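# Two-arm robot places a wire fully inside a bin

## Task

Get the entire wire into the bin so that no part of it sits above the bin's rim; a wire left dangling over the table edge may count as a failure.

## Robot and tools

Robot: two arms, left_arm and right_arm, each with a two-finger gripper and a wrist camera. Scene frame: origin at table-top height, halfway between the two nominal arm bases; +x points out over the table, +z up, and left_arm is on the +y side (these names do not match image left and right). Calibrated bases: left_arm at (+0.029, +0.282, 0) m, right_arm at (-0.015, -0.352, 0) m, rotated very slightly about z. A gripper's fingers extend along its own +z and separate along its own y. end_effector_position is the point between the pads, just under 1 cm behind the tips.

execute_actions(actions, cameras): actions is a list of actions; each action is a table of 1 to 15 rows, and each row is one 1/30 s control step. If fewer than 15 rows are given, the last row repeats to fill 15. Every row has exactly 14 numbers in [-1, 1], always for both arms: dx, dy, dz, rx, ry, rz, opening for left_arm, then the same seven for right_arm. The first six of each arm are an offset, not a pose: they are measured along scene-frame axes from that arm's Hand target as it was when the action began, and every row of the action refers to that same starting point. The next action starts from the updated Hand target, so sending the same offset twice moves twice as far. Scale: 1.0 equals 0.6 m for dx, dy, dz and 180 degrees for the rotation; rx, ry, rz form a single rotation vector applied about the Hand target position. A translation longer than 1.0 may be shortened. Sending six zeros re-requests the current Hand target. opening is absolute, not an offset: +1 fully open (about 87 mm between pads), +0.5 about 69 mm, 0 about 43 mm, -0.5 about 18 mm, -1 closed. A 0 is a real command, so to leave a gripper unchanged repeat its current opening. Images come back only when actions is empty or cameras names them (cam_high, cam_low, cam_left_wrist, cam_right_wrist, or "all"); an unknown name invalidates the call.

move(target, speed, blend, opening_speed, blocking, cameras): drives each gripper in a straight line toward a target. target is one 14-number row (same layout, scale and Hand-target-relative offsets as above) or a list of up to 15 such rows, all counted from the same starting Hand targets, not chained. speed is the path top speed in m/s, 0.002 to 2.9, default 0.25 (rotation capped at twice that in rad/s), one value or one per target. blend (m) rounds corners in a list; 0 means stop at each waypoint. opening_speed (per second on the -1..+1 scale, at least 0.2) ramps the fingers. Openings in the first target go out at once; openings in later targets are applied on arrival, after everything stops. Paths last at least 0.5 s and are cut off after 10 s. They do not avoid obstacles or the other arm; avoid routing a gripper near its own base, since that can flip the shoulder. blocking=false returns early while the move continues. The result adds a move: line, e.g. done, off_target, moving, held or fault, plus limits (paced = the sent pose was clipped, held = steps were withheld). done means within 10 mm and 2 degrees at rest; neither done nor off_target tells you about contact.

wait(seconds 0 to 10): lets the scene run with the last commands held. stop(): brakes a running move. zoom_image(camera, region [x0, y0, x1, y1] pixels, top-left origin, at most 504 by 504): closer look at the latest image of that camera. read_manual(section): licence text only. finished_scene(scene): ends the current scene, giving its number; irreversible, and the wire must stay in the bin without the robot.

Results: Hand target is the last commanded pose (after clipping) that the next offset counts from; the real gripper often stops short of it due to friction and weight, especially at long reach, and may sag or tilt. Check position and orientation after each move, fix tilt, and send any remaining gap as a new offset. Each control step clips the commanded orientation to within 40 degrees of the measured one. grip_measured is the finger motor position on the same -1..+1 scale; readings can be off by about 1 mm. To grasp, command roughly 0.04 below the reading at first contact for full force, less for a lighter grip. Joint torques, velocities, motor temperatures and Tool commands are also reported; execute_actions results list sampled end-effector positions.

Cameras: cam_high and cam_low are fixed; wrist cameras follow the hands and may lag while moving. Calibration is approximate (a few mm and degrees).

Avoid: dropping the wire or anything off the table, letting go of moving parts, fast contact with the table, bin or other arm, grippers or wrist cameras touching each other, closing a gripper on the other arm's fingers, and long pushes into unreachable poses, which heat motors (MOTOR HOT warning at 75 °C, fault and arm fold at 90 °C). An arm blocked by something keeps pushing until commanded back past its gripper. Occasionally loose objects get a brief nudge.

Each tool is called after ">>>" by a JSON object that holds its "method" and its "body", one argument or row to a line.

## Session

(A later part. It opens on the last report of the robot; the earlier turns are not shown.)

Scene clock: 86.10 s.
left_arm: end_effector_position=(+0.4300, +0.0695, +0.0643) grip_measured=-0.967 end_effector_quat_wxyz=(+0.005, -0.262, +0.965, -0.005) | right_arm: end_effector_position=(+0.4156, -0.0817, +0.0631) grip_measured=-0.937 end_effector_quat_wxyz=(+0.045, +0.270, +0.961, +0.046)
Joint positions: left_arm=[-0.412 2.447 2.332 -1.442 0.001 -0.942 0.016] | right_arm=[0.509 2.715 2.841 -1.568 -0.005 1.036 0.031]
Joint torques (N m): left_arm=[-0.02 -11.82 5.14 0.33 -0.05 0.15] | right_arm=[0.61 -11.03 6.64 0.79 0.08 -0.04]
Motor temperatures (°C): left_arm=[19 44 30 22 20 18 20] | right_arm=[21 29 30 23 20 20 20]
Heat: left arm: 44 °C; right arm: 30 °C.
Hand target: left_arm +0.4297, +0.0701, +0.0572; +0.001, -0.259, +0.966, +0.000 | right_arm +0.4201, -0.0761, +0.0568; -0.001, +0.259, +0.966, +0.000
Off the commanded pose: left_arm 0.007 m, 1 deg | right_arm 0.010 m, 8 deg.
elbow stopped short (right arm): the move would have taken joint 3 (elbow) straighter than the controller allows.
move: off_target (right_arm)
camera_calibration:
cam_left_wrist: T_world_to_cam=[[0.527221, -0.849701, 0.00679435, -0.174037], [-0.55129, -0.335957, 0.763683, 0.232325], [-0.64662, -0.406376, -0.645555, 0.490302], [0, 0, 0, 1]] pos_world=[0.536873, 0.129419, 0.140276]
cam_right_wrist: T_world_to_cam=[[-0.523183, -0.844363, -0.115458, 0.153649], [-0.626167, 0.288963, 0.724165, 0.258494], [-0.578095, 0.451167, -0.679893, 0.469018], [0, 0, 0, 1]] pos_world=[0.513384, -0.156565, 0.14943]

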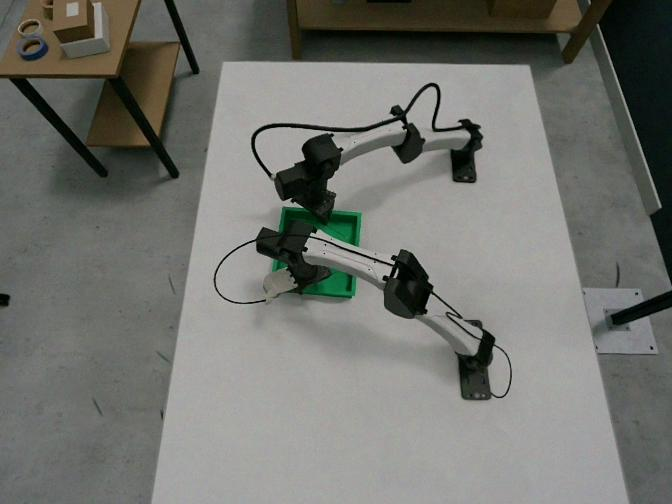

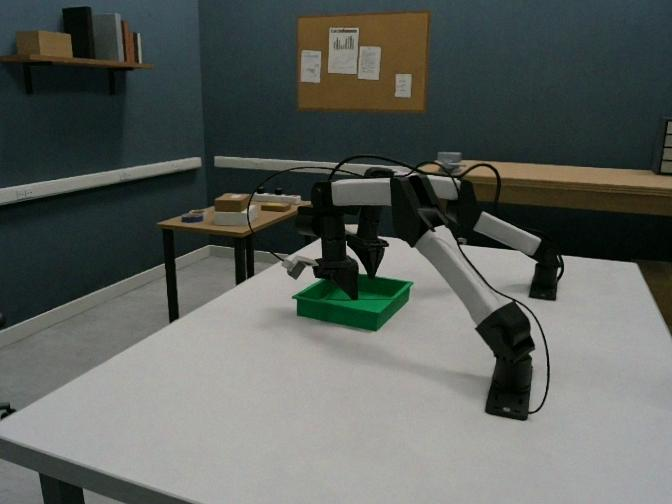

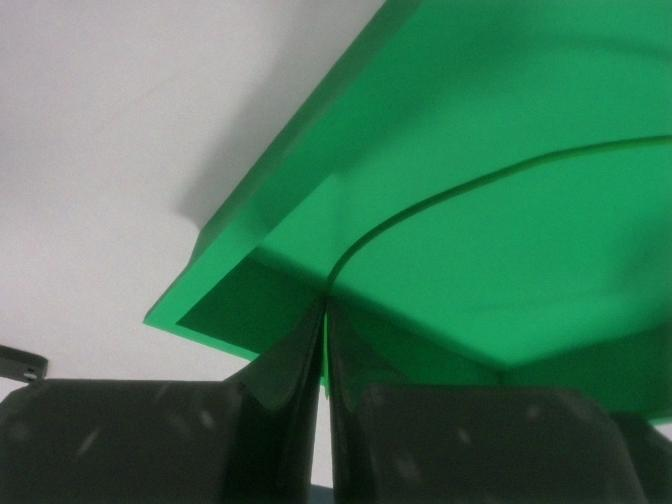

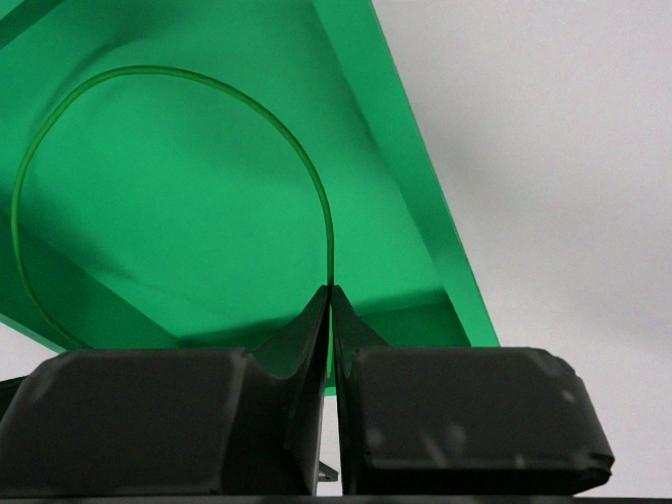

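>>> {"method": "move", "body": {
  "target": [-0.005,-0.01,-0.045,0,0,0,-1,-0.005,0.005,-0.05,0,0,0,-1],
  "speed": 0.05,
  "cameras": ["all"]
}}

>>> {"method": "zoom_image", "body": {
  "camera": "cam_high",
  "region": [240, 160, 440, 360]
}}

>>> {"method": "zoom_image", "body": {
  "camera": "cam_low",
  "region": [260, 220, 430, 350]
}}

Scene clock: 88.57 s.
left_arm: end_effector_position=(+0.4283, +0.0667, +0.0334) grip_measured=-0.967 end_effector_quat_wxyz=(+0.002, -0.259, +0.966, -0.002) | right_arm: end_effector_position=(+0.4130, -0.0781, +0.0350) grip_measured=-0.937 end_effector_quat_wxyz=(+0.029, +0.266, +0.963, +0.031)
Joint positions: left_arm=[-0.419 2.447 2.209 -1.327 0.001 -0.942 0.016] | right_arm=[0.517 2.773 2.841 -1.554 -0.005 1.036 0.031]
Joint torques (N m): left_arm=[-0.55 -12.79 5 0.29 -0.03 -0.03] | right_arm=[0.58 -10.99 6.69 0.71 0.1 -0.01]
Heat: left arm: 45 °C; right arm: 30 °C.
Hand target: left_arm +0.4267, +0.0641, +0.0302; +0.001, -0.259, +0.966, +0.000 | right_arm +0.4171, -0.0730, +0.0268; -0.001, +0.259, +0.966, +0.000
Off the commanded pose: left_arm 0.004 m, 0 deg | right_arm 0.010 m, 5 deg.
elbow stopped short (right arm): the move would have taken joint 3 (elbow) straighter than the controller allows.
move: off_target (right_arm)
camera_calibration:
cam_left_wrist: T_world_to_cam=[[0.520729, -0.853722, -0.0000691561, -0.172076], [-0.548018, -0.334327, 0.766748, 0.252366], [-0.654612, -0.39923, -0.641949, 0.471048], [0, 0, 0, 1]] pos_world=[0.536259, 0.125524, 0.108876]
cam_right_wrist: T_world_to_cam=[[-0.519551, -0.85093, -0.0773562, 0.148726], [-0.600132, 0.298975, 0.741927, 0.265552], [-0.608201, 0.431893, -0.666003, 0.457182], [0, 0, 0, 1]] pos_world=[0.514696, -0.150292, 0.118969]

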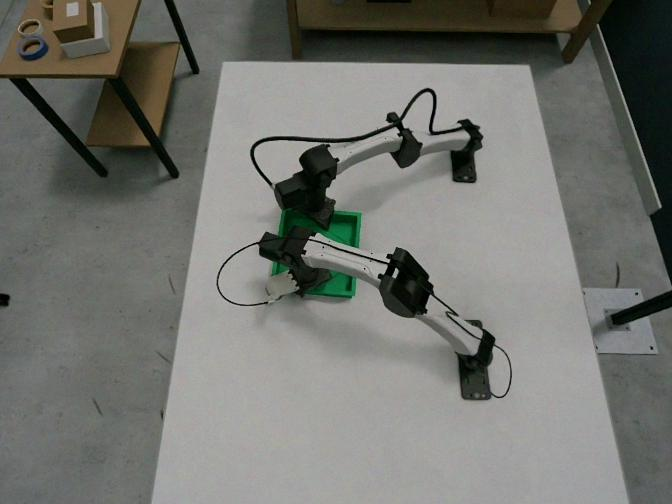

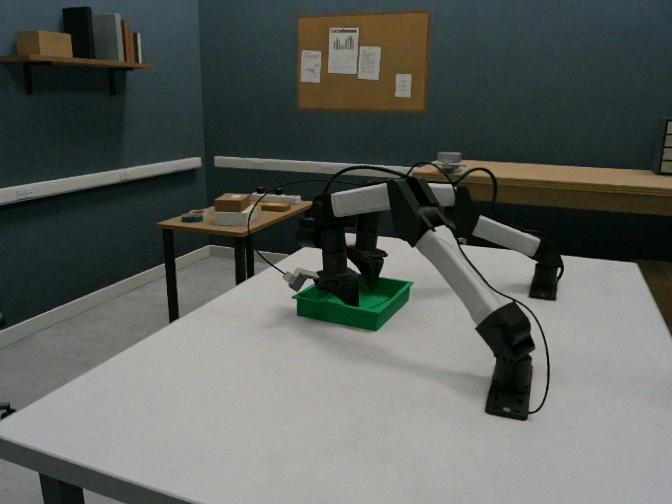

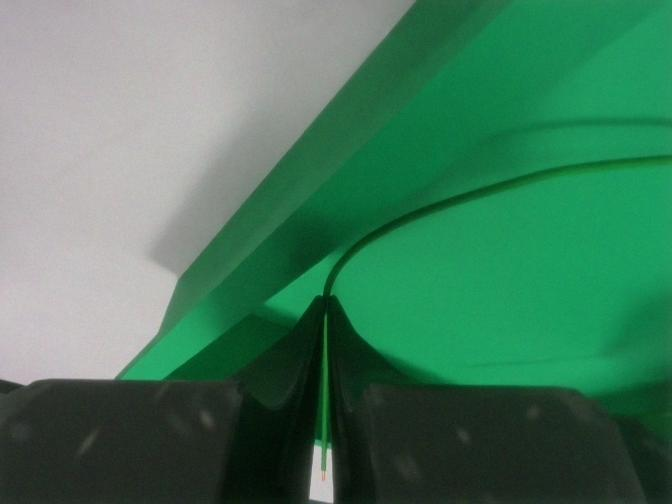

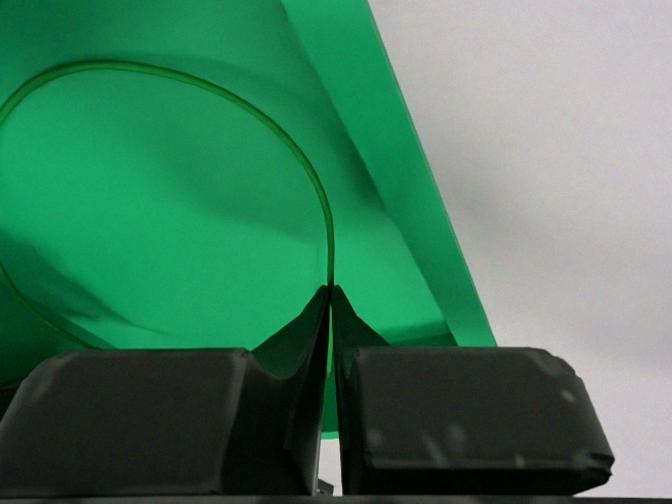

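Scaled by 2.520 from the camera's 672x504 image, which has a finer 960x720 frame.

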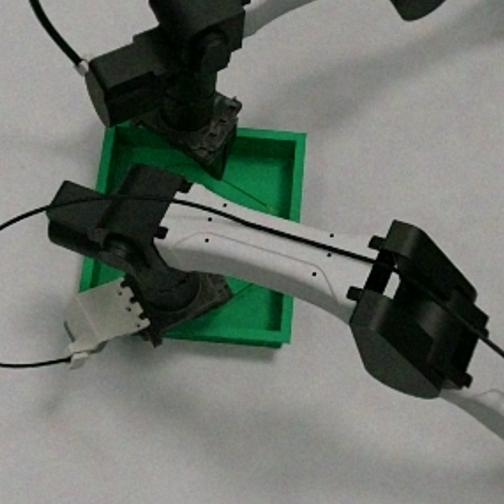

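Scaled by 2.965 from the camera's 672x504 image, which has a finer 960x720 frame.

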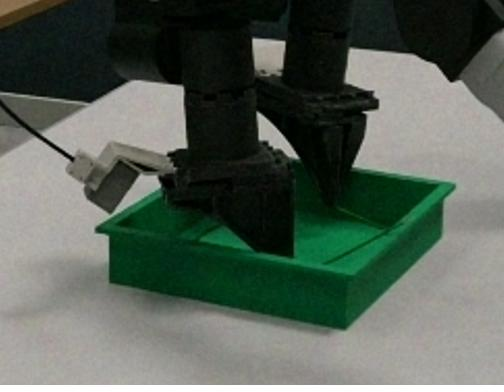

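>>> {"method": "move", "body": {
  "target": [
    [0,0,-0.014,0,0,0,-1,0,0.003,-0.018,0,0,0,-1],
    [0,0,-0.014,0,0,0,-0.6,0,0.003,-0.018,0,0,0,-0.6]
  ],
  "speed": 0.04,
  "opening_speed": 0.25,
  "cameras": ["all"]
}}

>>> {"method": "zoom_image", "body": {
  "camera": "cam_low",
  "region": [260, 220, 430, 350]
}}

Scene clock: 92.97 s.
left_arm: end_effector_position=(+0.4288, +0.0665, +0.0256) grip_measured=-0.600 end_effector_quat_wxyz=(+0.003, -0.259, +0.966, -0.003) | right_arm: end_effector_position=(+0.4133, -0.0764, +0.0249) grip_measured=-0.600 end_effector_quat_wxyz=(+0.025, +0.265, +0.964, +0.028)
Joint positions: left_arm=[-0.419 2.447 2.178 -1.294 0.001 -0.942 0.2] | right_arm=[0.52 2.793 2.841 -1.542 -0.005 1.036 0.2]
Joint torques (N m): left_arm=[-0.53 -12.74 5 0.3 -0.04 -0.02] | right_arm=[0.65 -10.97 6.69 0.69 0.11 0]
Heat: left arm: 46 °C; right arm: 31 °C.
Hand target: left_arm +0.4267, +0.0641, +0.0218; +0.001, -0.259, +0.966, +0.000 | right_arm +0.4171, -0.0713, +0.0161; -0.001, +0.259, +0.966, +0.000
Off the commanded pose: left_arm 0.005 m, 0 deg | right_arm 0.011 m, 4 deg.
elbow stopped short (right arm): the move would have taken joint 3 (elbow) straighter than the controller allows.
move: off_target (right_arm); target 2's new opening was sent with right_arm's hand 0.011 m and 4 deg from that target
camera_calibration:
cam_left_wrist: T_world_to_cam=[[0.520728, -0.853721, 0.00179106, -0.172453], [-0.549589, -0.333615, 0.765933, 0.259182], [-0.653295, -0.399827, -0.642918, 0.465662], [0, 0, 0, 1]] pos_world=[0.536459, 0.125424, 0.101176]
cam_right_wrist: T_world_to_cam=[[-0.517834, -0.852626, -0.0698281, 0.148593], [-0.595244, 0.300482, 0.745248, 0.270719], [-0.614436, 0.42748, -0.663121, 0.452004], [0, 0, 0, 1]] pos_world=[0.515819, -0.147875, 0.108356]

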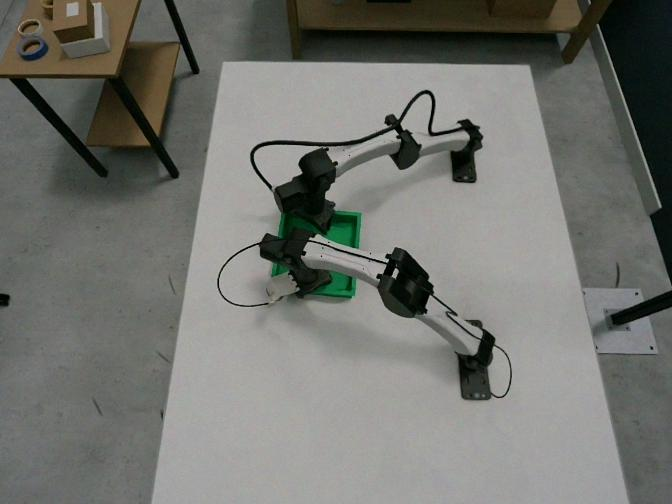

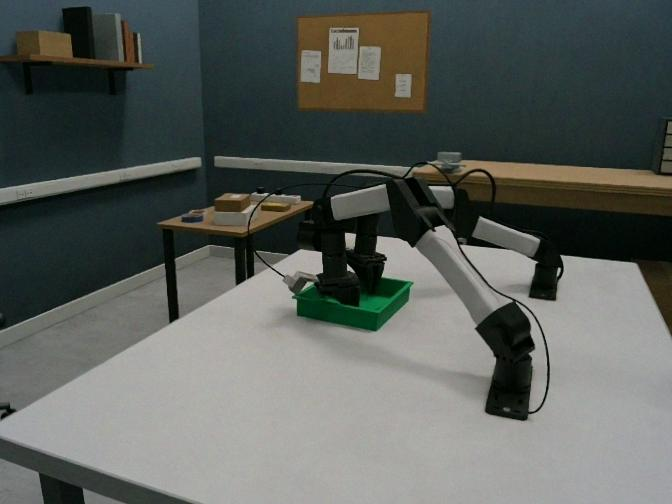

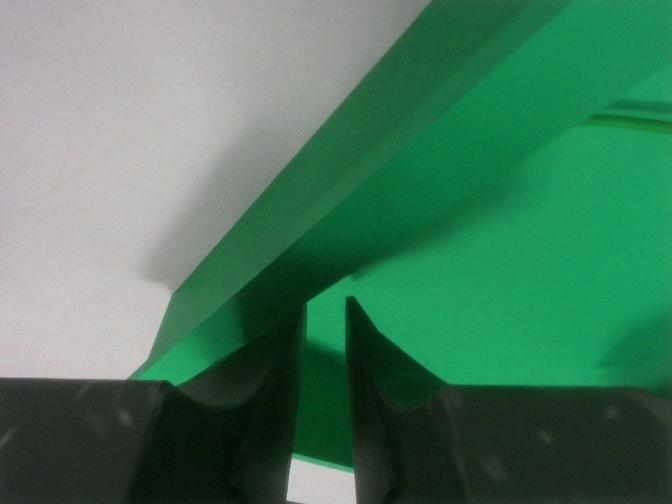

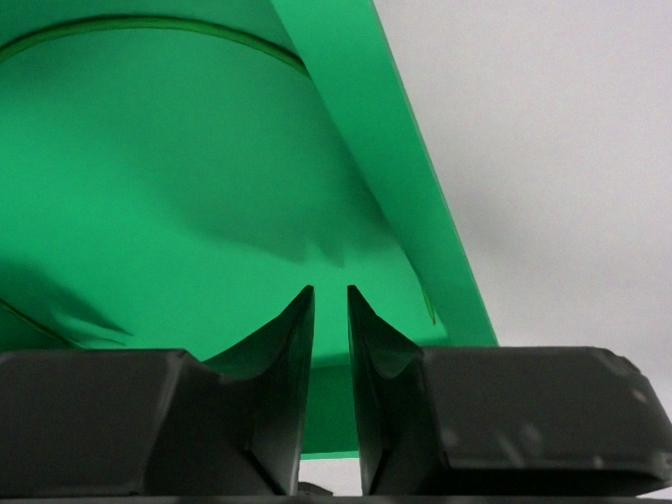

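Scaled by 2.965 from the camera's 672x504 image, which has a finer 960x720 frame.

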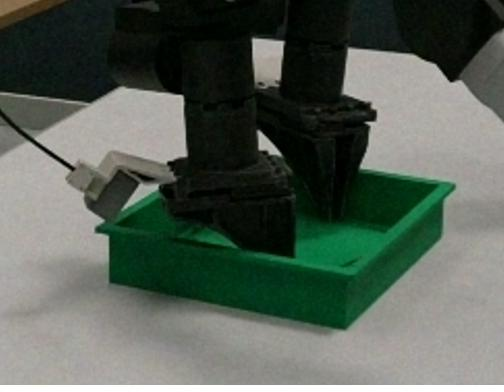

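>>> {"method": "move", "body": {
  "target": [
    [0,0,0.14,0,0,0,-0.6,0,0,0.14,0,0,0,-0.6],
    [-0.15,0.12,0.16,0,0,0,-0.6,-0.2,-0.15,0.16,0,0,0,-0.6]
  ],
  "speed": [0.06,0.2],
  "cameras": ["all"]
}}

>>> {"method": "zoom_image", "body": {
  "camera": "cam_low",
  "region": [270, 240, 440, 350]
}}

>>> {"method": "zoom_image", "body": {
  "camera": "cam_high",
  "region": [250, 190, 380, 310]
}}

Scene clock: 96.50 s.
left_arm: end_effector_position=(+0.3364, +0.1339, +0.1051) grip_measured=-0.600 end_effector_quat_wxyz=(-0.018, -0.260, +0.965, +0.012) | right_arm: end_effector_position=(+0.2969, -0.1591, +0.1058) grip_measured=-0.600 end_effector_quat_wxyz=(-0.013, +0.261, +0.965, -0.007)
Joint positions: left_arm=[-0.353 1.975 1.724 -1.361 0.001 -0.879 0.2] | right_arm=[0.477 2.055 1.844 -1.388 -0.005 0.984 0.2]
Joint torques (N m): left_arm=[0.4 -13.79 4.93 0.24 -0.05 0.11] | right_arm=[-0.12 -12 3.49 0.52 0.13 -0.12]
Heat: left arm: 48 °C; right arm: 33 °C.
Hand target: left_arm +0.3367, +0.1361, +0.1178; +0.001, -0.259, +0.966, +0.000 | right_arm +0.2971, -0.1613, +0.1122; -0.001, +0.259, +0.966, +0.000
Off the commanded pose: left_arm 0.013 m, 3 deg | right_arm 0.007 m, 2 deg.
elbow stopped short (right arm): the move would have taken joint 3 (elbow) straighter than the controller allows.
move: off_target (left_arm)
camera_calibration:
cam_left_wrist: T_world_to_cam=[[0.522483, -0.851831, -0.0373608, -0.0636534], [-0.512695, -0.348876, 0.784493, 0.157715], [-0.68129, -0.390729, -0.619011, 0.48914], [0, 0, 0, 1]] pos_world=[0.447364, 0.191923, 0.176679]
cam_right_wrist: T_world_to_cam=[[-0.512302, -0.858576, 0.0198488, 0.0113495], [-0.527588, 0.332874, 0.781567, 0.147222], [-0.677642, 0.389926, -0.623506, 0.478224], [0, 0, 0, 1]] pos_world=[0.407552, -0.225734, 0.182887]

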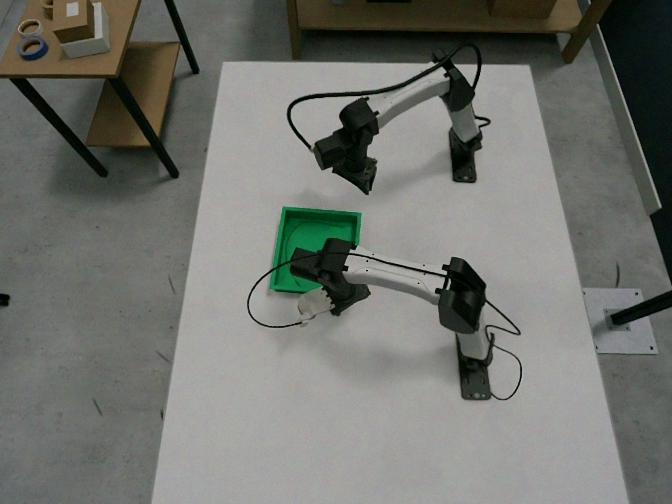

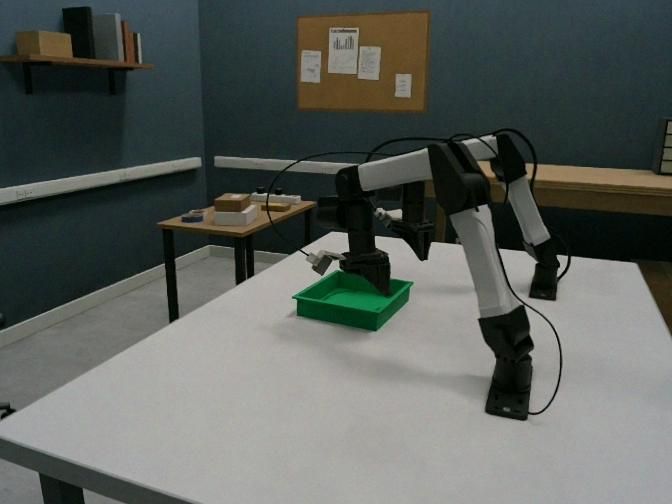

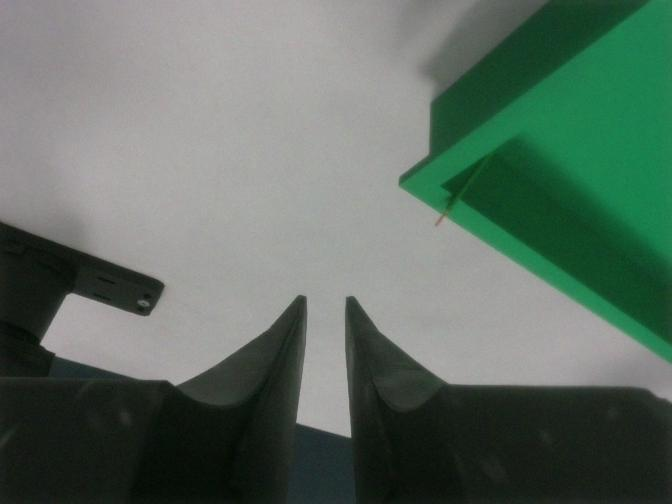

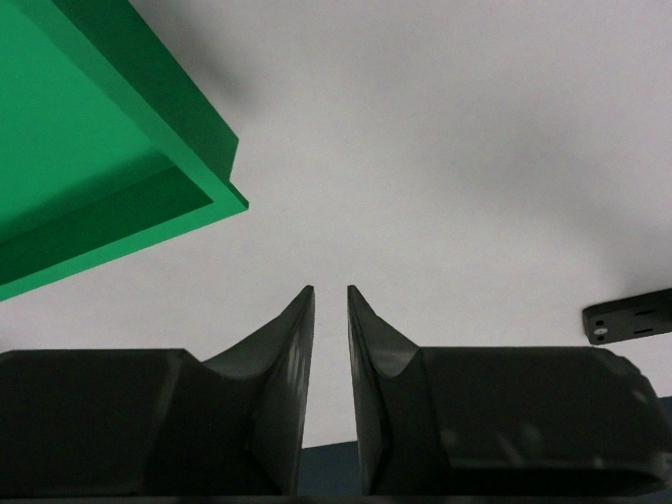

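Scaled by 2.965 from the camera's 672x504 image, which has a finer 960x720 frame.

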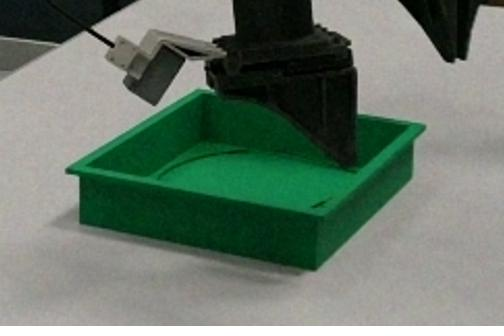

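Scaled by 3.877 from the camera's 672x504 image, which has a finer 960x720 frame.

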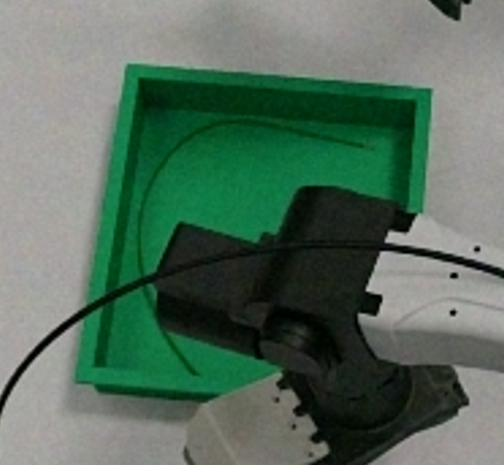

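>>> {"method": "move", "body": {
  "target": [-0.15,0.15,0.05,0,0,0,-0.6,0,0,0,0,0,0,-0.6],
  "speed": 0.2,
  "cameras": ["all"]
}}

>>> {"method": "zoom_image", "body": {
  "camera": "cam_low",
  "region": [270, 240, 440, 350]
}}

>>> {"method": "zoom_image", "body": {
  "camera": "cam_high",
  "region": [250, 190, 380, 310]
}}

>>> {"method": "zoom_image", "body": {
  "camera": "cam_left_wrist",
  "region": [372, 0, 672, 300]
}}

Scene clock: 98.30 s.
left_arm: end_effector_position=(+0.2562, +0.2229, +0.1436) grip_measured=-0.600 end_effector_quat_wxyz=(+0.006, -0.260, +0.966, -0.003) | right_arm: end_effector_position=(+0.2970, -0.1591, +0.1057) grip_measured=-0.600 end_effector_quat_wxyz=(-0.013, +0.260, +0.965, -0.007)
Joint positions: left_arm=[-0.142 1.534 1.359 -1.381 0.001 -0.667 0.2] | right_arm=[0.477 2.055 1.843 -1.388 -0.005 0.983 0.2]
Joint torques (N m): left_arm=[0.4 -7.76 5.03 -0.01 -0.02 0.13] | right_arm=[-0.17 -12.01 3.54 0.52 0.15 -0.11]
Motor temperatures (°C): left_arm=[19 48 30 22 20 18 20] | right_arm=[21 34 30 23 20 20 20]
Heat: left arm: 48 °C; right arm: 34 °C.
Hand target: left_arm +0.2466, +0.2261, +0.1477; +0.001, -0.259, +0.966, +0.000 | right_arm +0.2971, -0.1613, +0.1121; -0.001, +0.259, +0.966, +0.000
Off the commanded pose: left_arm 0.011 m, 1 deg | right_arm 0.007 m, 2 deg.
move: off_target (left_arm)
camera_calibration:
cam_left_wrist: T_world_to_cam=[[0.523012, -0.852313, 0.00449432, 0.0493905], [-0.55398, -0.335927, 0.761747, 0.128343], [-0.647738, -0.400893, -0.647859, 0.490934], [0, 0, 0, 1]] pos_world=[0.363264, 0.282022, 0.220069]
cam_right_wrist: T_world_to_cam=[[-0.511947, -0.858794, 0.0195904, 0.0112915], [-0.527976, 0.332564, 0.781436, 0.147378], [-0.677608, 0.389711, -0.623677, 0.478092], [0, 0, 0, 1]] pos_world=[0.407552, -0.225633, 0.182787]

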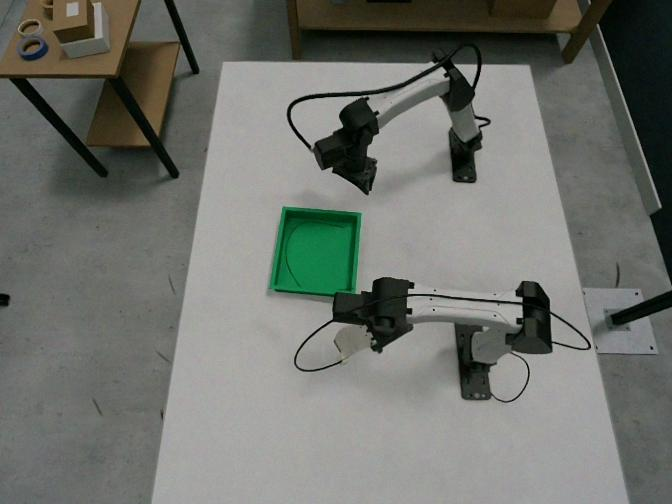

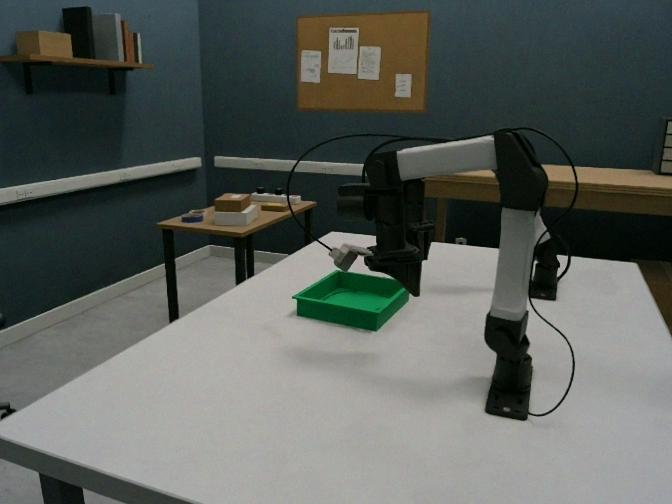

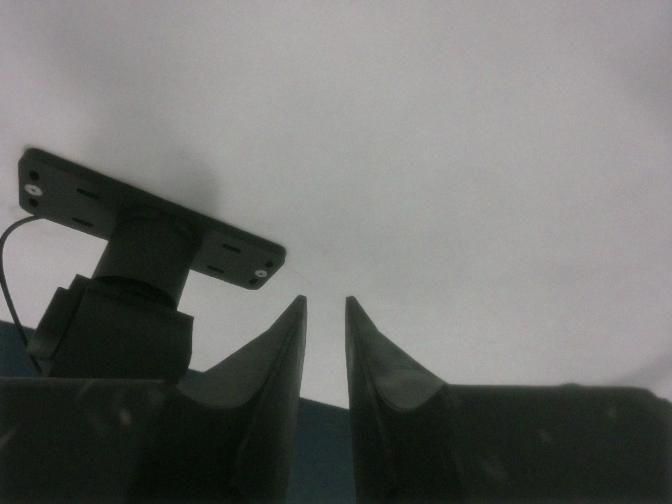

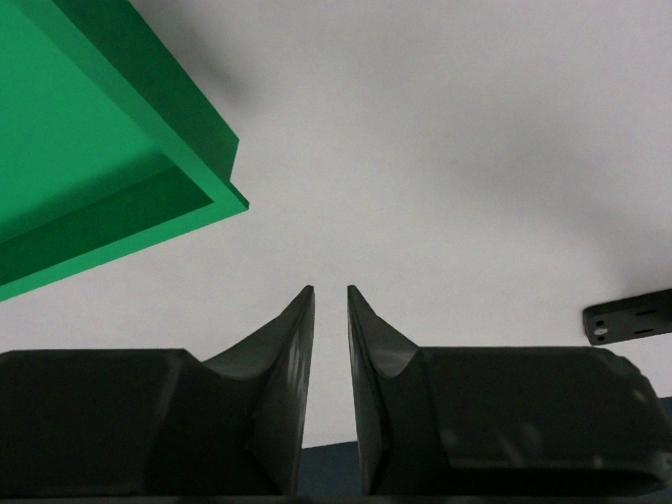

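Scaled by 2.965 from the camera's 672x504 image, which has a finer 960x720 frame.

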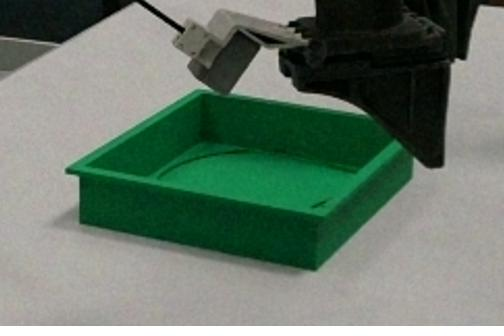

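Scaled by 3.877 from the camera's 672x504 image, which has a finer 960x720 frame.

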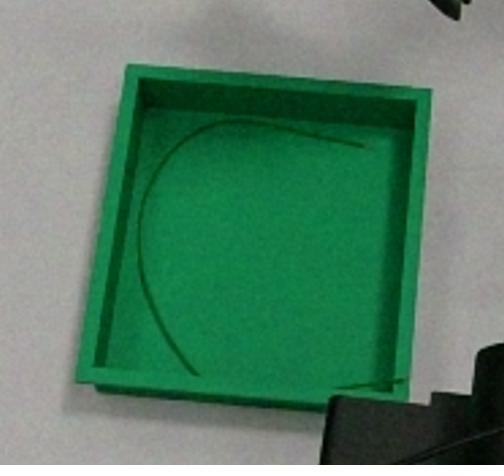

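Scaled by 1.680 from the camera's 672x504 image, which has a finer 960x720 frame.

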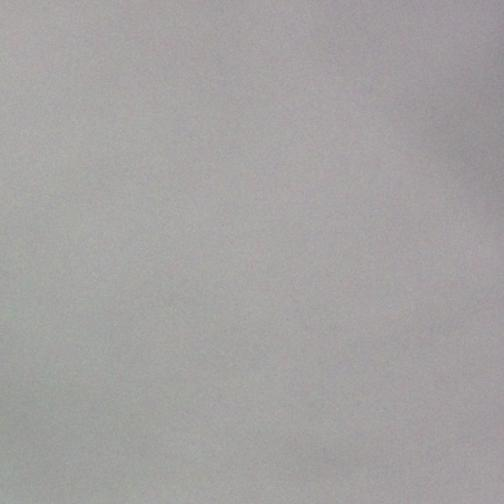

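>>> {"method": "move", "body": {
  "target": [0.175,-0.233,-0.05,0,0,-0.167,-0.4,-0.1,0,0,0,0,0,-0.6],
  "speed": 0.2,
  "cameras": ["all"]
}}

>>> {"method": "zoom_image", "body": {
  "camera": "cam_left_wrist",
  "region": [200, 100, 460, 320]
}}

Scene clock: 101.90 s.
left_arm: end_effector_position=(+0.3521, +0.0864, +0.1147) grip_measured=-0.400 end_effector_quat_wxyz=(+0.005, -0.004, +1.000, -0.003) | right_arm: end_effector_position=(+0.2382, -0.1615, +0.1076) grip_measured=-0.600 end_effector_quat_wxyz=(-0.012, +0.256, +0.967, -0.008)
Joint positions: left_arm=[-0.49 2.127 1.993 -1.425 0.001 -0.499 0.3] | right_arm=[0.549 1.84 1.554 -1.312 -0.005 1.046 0.2]
Joint velocities: left_arm=[-0.007 0.007 -0.012 -0.066 -0.081 0.168 -0.004] | right_arm=[within noise]
Joint torques (N m): left_arm=[-0.13 -9.69 8.42 -0.02 -0.02 0.15] | right_arm=[0.5 -10.21 3.55 0.52 0.14 0.07]
Heat: left arm: 47 °C; right arm: 34 °C.
Hand target: left_arm +0.3518, +0.0863, +0.1178; +0.001, +0.001, +1.000, +0.000 | right_arm +0.2370, -0.1613, +0.1121; -0.001, +0.259, +0.966, +0.000
Off the commanded pose: left_arm 0.003 m, 1 deg | right_arm 0.005 m, 2 deg.
move: done
camera_calibration:
cam_left_wrist: T_world_to_cam=[[0.0331086, -0.99945, 0.00204674, 0.0684751], [-0.647677, -0.0198957, 0.761655, 0.163403], [-0.761195, -0.026543, -0.647979, 0.48715], [0, 0, 0, 1]] pos_world=[0.474382, 0.0846188, 0.191066]
cam_right_wrist: T_world_to_cam=[[-0.504046, -0.863443, 0.0200843, -0.0235889], [-0.53202, 0.328724, 0.780317, 0.116128], [-0.680362, 0.38263, -0.625061, 0.440014], [0, 0, 0, 1]] pos_world=[0.349262, -0.226905, 0.184893]

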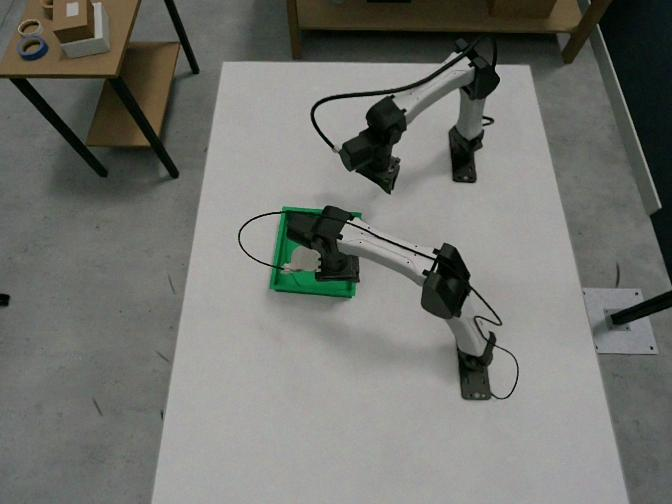

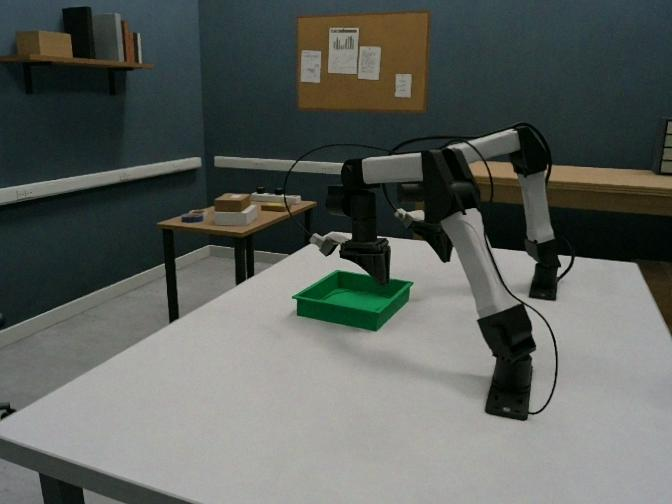

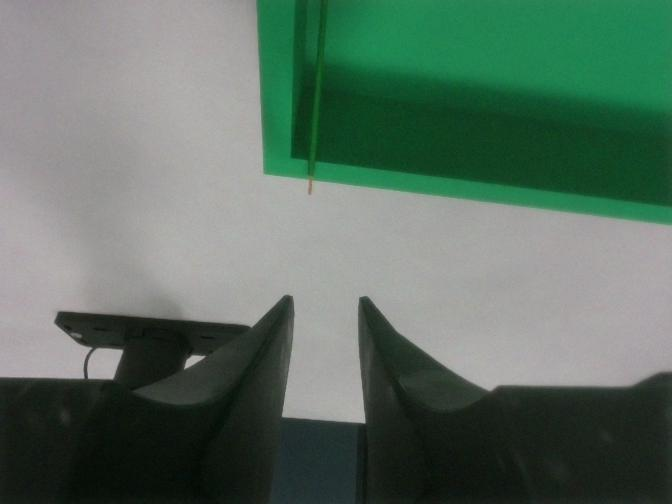

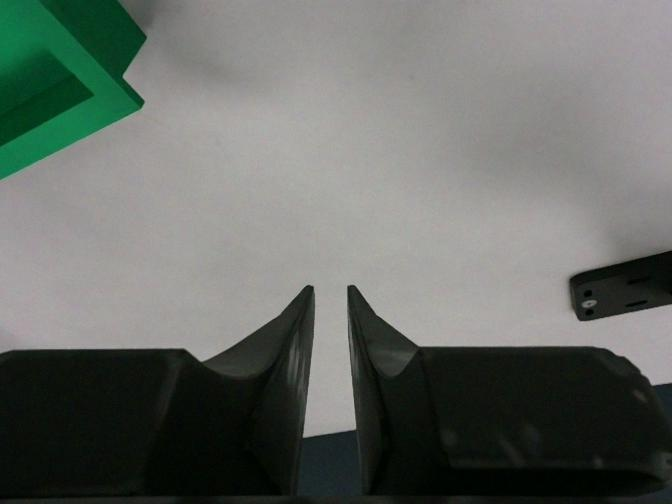

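Scaled by 1.938 from the camera's 672x504 image, which has a finer 960x720 frame.

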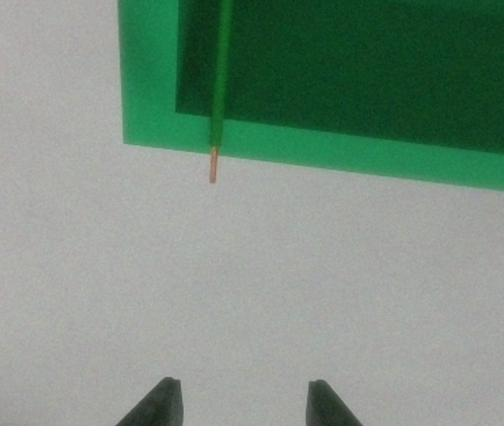

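>>> {"method": "move", "body": {
  "target": [0.037,0.004,-0.09,0,0,0,-0.55,0,0,0,0,0,0,-0.6],
  "speed": 0.1,
  "cameras": ["cam_low","cam_left_wrist"]
}}

>>> {"method": "zoom_image", "body": {
  "camera": "cam_left_wrist",
  "region": [200, 150, 460, 370]
}}

>>> {"method": "zoom_image", "body": {
  "camera": "cam_low",
  "region": [290, 240, 430, 340]
}}

Scene clock: 103.93 s.
left_arm: end_effector_position=(+0.3727, +0.0866, +0.0688) grip_measured=-0.550 end_effector_quat_wxyz=(+0.003, -0.001, +1.000, -0.002) | right_arm: end_effector_position=(+0.2382, -0.1614, +0.1076) grip_measured=-0.600 end_effector_quat_wxyz=(-0.012, +0.256, +0.967, -0.008)
Joint positions: left_arm=[-0.468 2.209 1.941 -1.295 0.001 -0.469 0.225] | right_arm=[0.549 1.84 1.554 -1.312 -0.005 1.046 0.2]
Joint torques (N m): left_arm=[0.35 -10.58 5.3 0.36 -0.01 0.14] | right_arm=[0.55 -10.22 3.48 0.51 0.14 0.05]
Heat: left arm: 47 °C; right arm: 34 °C.
Hand target: left_arm +0.3740, +0.0887, +0.0638; +0.001, +0.001, +1.000, +0.000 | right_arm +0.2370, -0.1613, +0.1121; -0.001, +0.259, +0.966, +0.000
Off the commanded pose: left_arm 0.006 m, 0 deg | right_arm 0.005 m, 2 deg.
move: done
camera_calibration:
cam_left_wrist: T_world_to_cam=[[0.0261964, -0.999657, -0.0000751869, 0.0709371], [-0.645404, -0.0169705, 0.763653, 0.210447], [-0.763392, -0.0199564, -0.645627, 0.473294], [0, 0, 0, 1]] pos_world=[0.495273, 0.0839294, 0.144868]
Images, in order (width x height): cam_low 672x504, cam_left_wrist 672x504.

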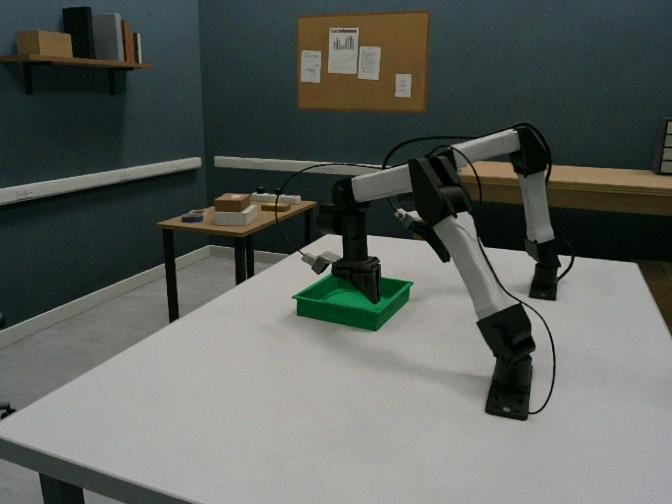

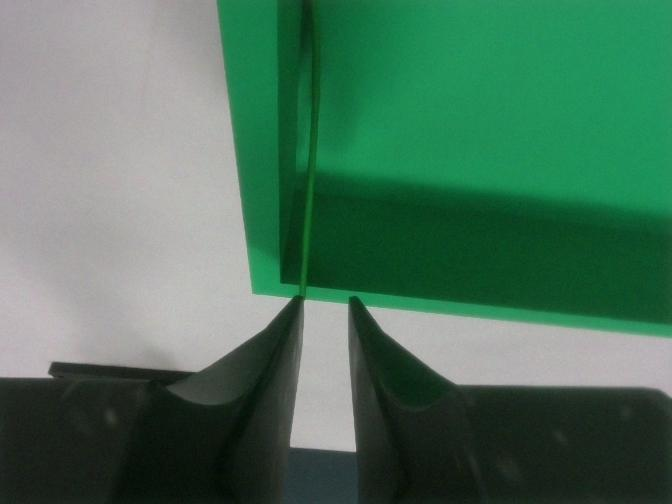

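Scaled by 1.938 from the camera's 672x504 image, which has a finer 960x720 frame.

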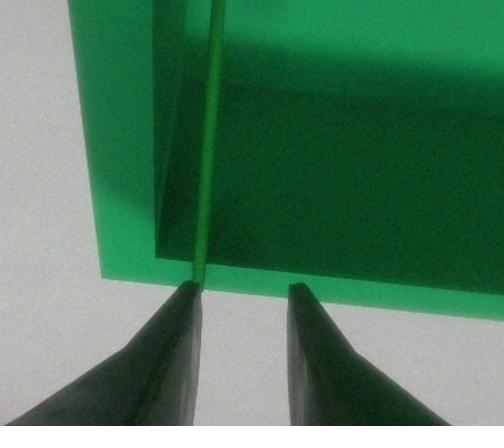

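Scaled by 3.600 from the camera's 672x504 image, which has a finer 960x720 frame.

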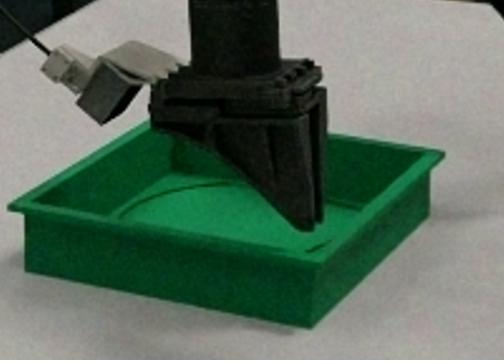

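>>> {"method": "move", "body": {
  "target": [
    [0.008,0.016,0,0,0,0,-0.55,0,0,0,0,0,0,-0.6],
    [0.010,0.016,-0.022,0,0,0,-0.55,0,0,0,0,0,0,-0.6]
  ],
  "speed": 0.05,
  "cameras": ["cam_low","cam_left_wrist"]
}}

>>> {"method": "zoom_image", "body": {
  "camera": "cam_left_wrist",
  "region": [200, 150, 460, 370]
}}

>>> {"method": "zoom_image", "body": {
  "camera": "cam_low",
  "region": [290, 240, 430, 340]
}}

Scene clock: 105.83 s.
left_arm: end_effector_position=(+0.3782, +0.0963, +0.0579) grip_measured=-0.550 end_effector_quat_wxyz=(+0.004, +0.000, +1.000, -0.003) | right_arm: end_effector_position=(+0.2382, -0.1614, +0.1076) grip_measured=-0.600 end_effector_quat_wxyz=(-0.012, +0.256, +0.967, -0.008)
Joint positions: left_arm=[-0.442 2.214 1.906 -1.254 0.001 -0.443 0.225] | right_arm=[0.549 1.84 1.554 -1.312 -0.005 1.046 0.2]
Joint torques (N m): left_arm=[0.47 -10.19 5.11 0.41 0 0.15] | right_arm=[0.51 -10.15 3.55 0.52 0.13 0.06]
Heat: left arm: 46 °C; right arm: 34 °C.
Hand target: left_arm +0.3799, +0.0984, +0.0505; +0.000, +0.001, +1.000, +0.000 | right_arm +0.2370, -0.1613, +0.1121; -0.001, +0.259, +0.966, +0.000
Off the commanded pose: left_arm 0.008 m, 0 deg | right_arm 0.005 m, 2 deg.
move: done
camera_calibration:
cam_left_wrist: T_world_to_cam=[[0.025428, -0.999677, 0.0000830761, 0.0806581], [-0.646018, -0.0163688, 0.763146, 0.222736], [-0.762898, -0.0194589, -0.646226, 0.470353], [0, 0, 0, 1]] pos_world=[0.500672, 0.0934306, 0.133967]
Images, in order (width x height): cam_low 672x504, cam_left_wrist 672x504.

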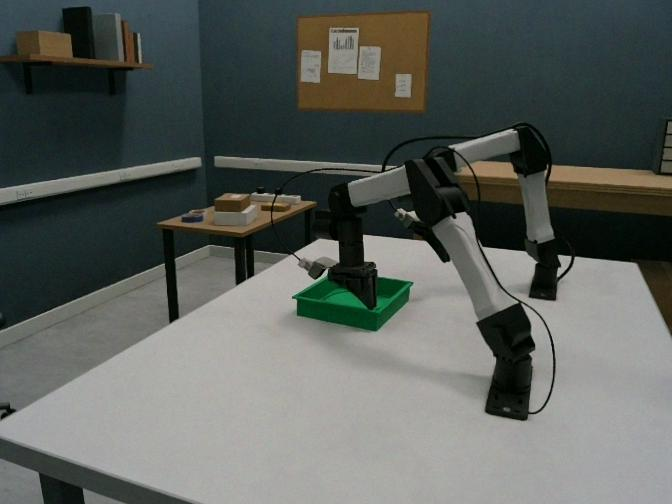

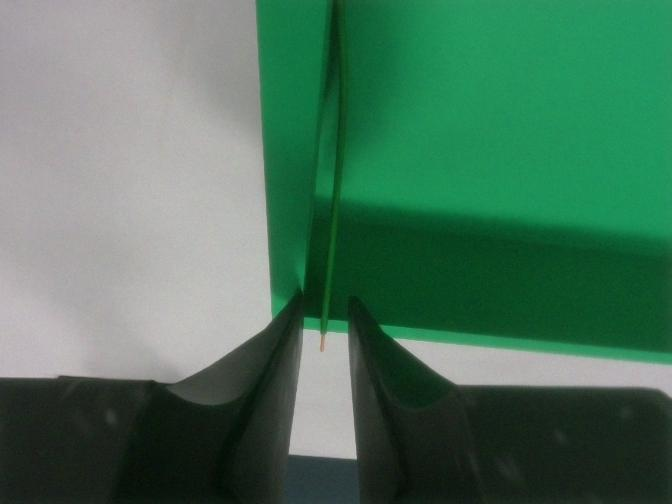

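Scaled by 1.938 from the camera's 672x504 image, which has a finer 960x720 frame.

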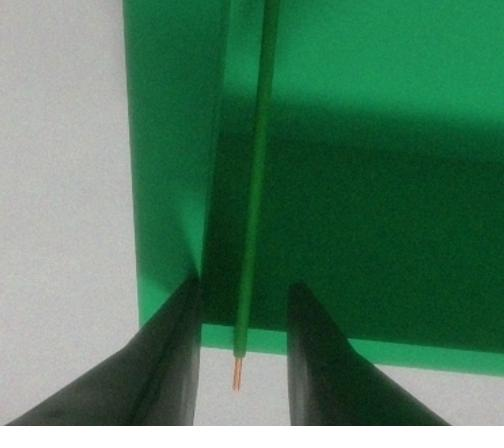

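Scaled by 3.600 from the camera's 672x504 image, which has a finer 960x720 frame.

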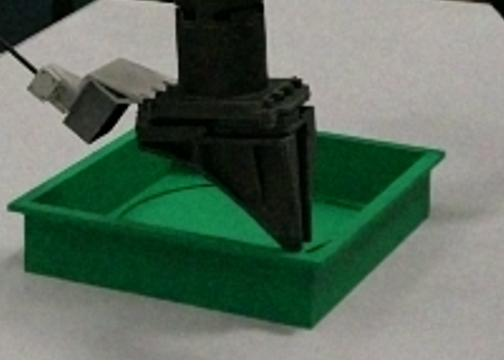

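>>> {"method": "move", "body": {
  "target": [
    [0.002,-0.008,0,0,0,0,-0.65,0,0,0,0,0,0,-0.6],
    [0.002,-0.008,-0.018,0,0,0,-0.65,0,0,0,0,0,0,-0.6],
    [0.002,-0.008,-0.018,0,0,0,-1,0,0,0,0,0,0,-0.6]
  ],
  "speed": 0.04,
  "opening_speed": 0.5,
  "cameras": ["cam_low","cam_left_wrist"]
}}

>>> {"method": "zoom_image", "body": {
  "camera": "cam_left_wrist",
  "region": [200, 150, 460, 370]
}}

Scene clock: 108.83 s.
left_arm: end_effector_position=(+0.3827, +0.0940, +0.0488) grip_measured=-0.969 end_effector_quat_wxyz=(+0.008, +0.000, +1.000, -0.005) | right_arm: end_effector_position=(+0.2382, -0.1614, +0.1076) grip_measured=-0.600 end_effector_quat_wxyz=(-0.012, +0.256, +0.967, -0.008)
Joint positions: left_arm=[-0.442 2.228 1.894 -1.218 0.002 -0.443 0.015] | right_arm=[0.549 1.84 1.554 -1.312 -0.005 1.046 0.2]
Joint torques (N m): left_arm=[-0.24 -9.91 5.11 0.37 -0.02 0.05] | right_arm=[0.55 -10.26 3.49 0.52 0.13 0.06]
Heat: left arm: 47 °C; right arm: 34 °C.
Hand target: left_arm +0.3811, +0.0936, +0.0399; +0.001, +0.001, +1.000, +0.000 | right_arm +0.2370, -0.1613, +0.1121; -0.001, +0.259, +0.966, +0.000
Off the commanded pose: left_arm 0.009 m, 1 deg | right_arm 0.005 m, 2 deg.
move: done
camera_calibration:
cam_left_wrist: T_world_to_cam=[[0.0253992, -0.999663, 0.00541785, 0.0781033], [-0.65285, -0.0124827, 0.757384, 0.235013], [-0.757061, -0.022774, -0.652947, 0.466314], [0, 0, 0, 1]] pos_world=[0.504473, 0.0916304, 0.12606]
Images, in order (width x height): cam_low 672x504, cam_left_wrist 672x504.

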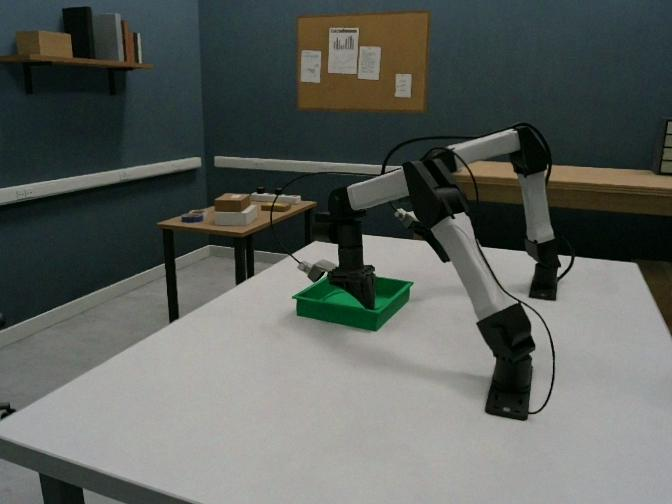

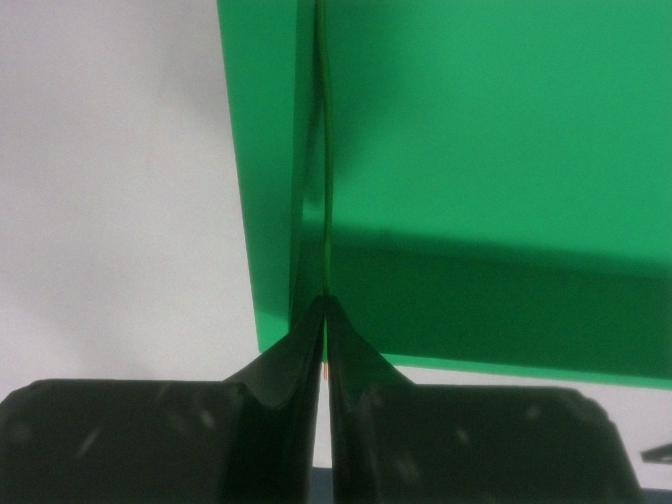

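Scaled by 1.938 from the camera's 672x504 image, which has a finer 960x720 frame.

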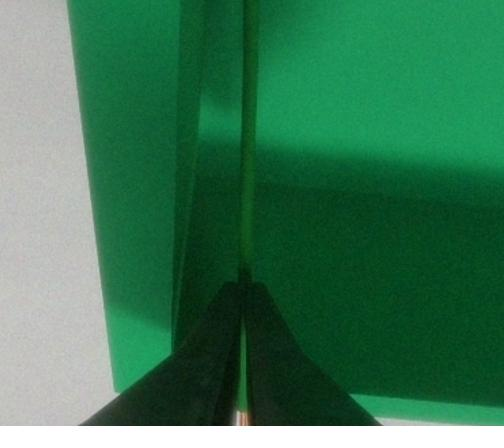

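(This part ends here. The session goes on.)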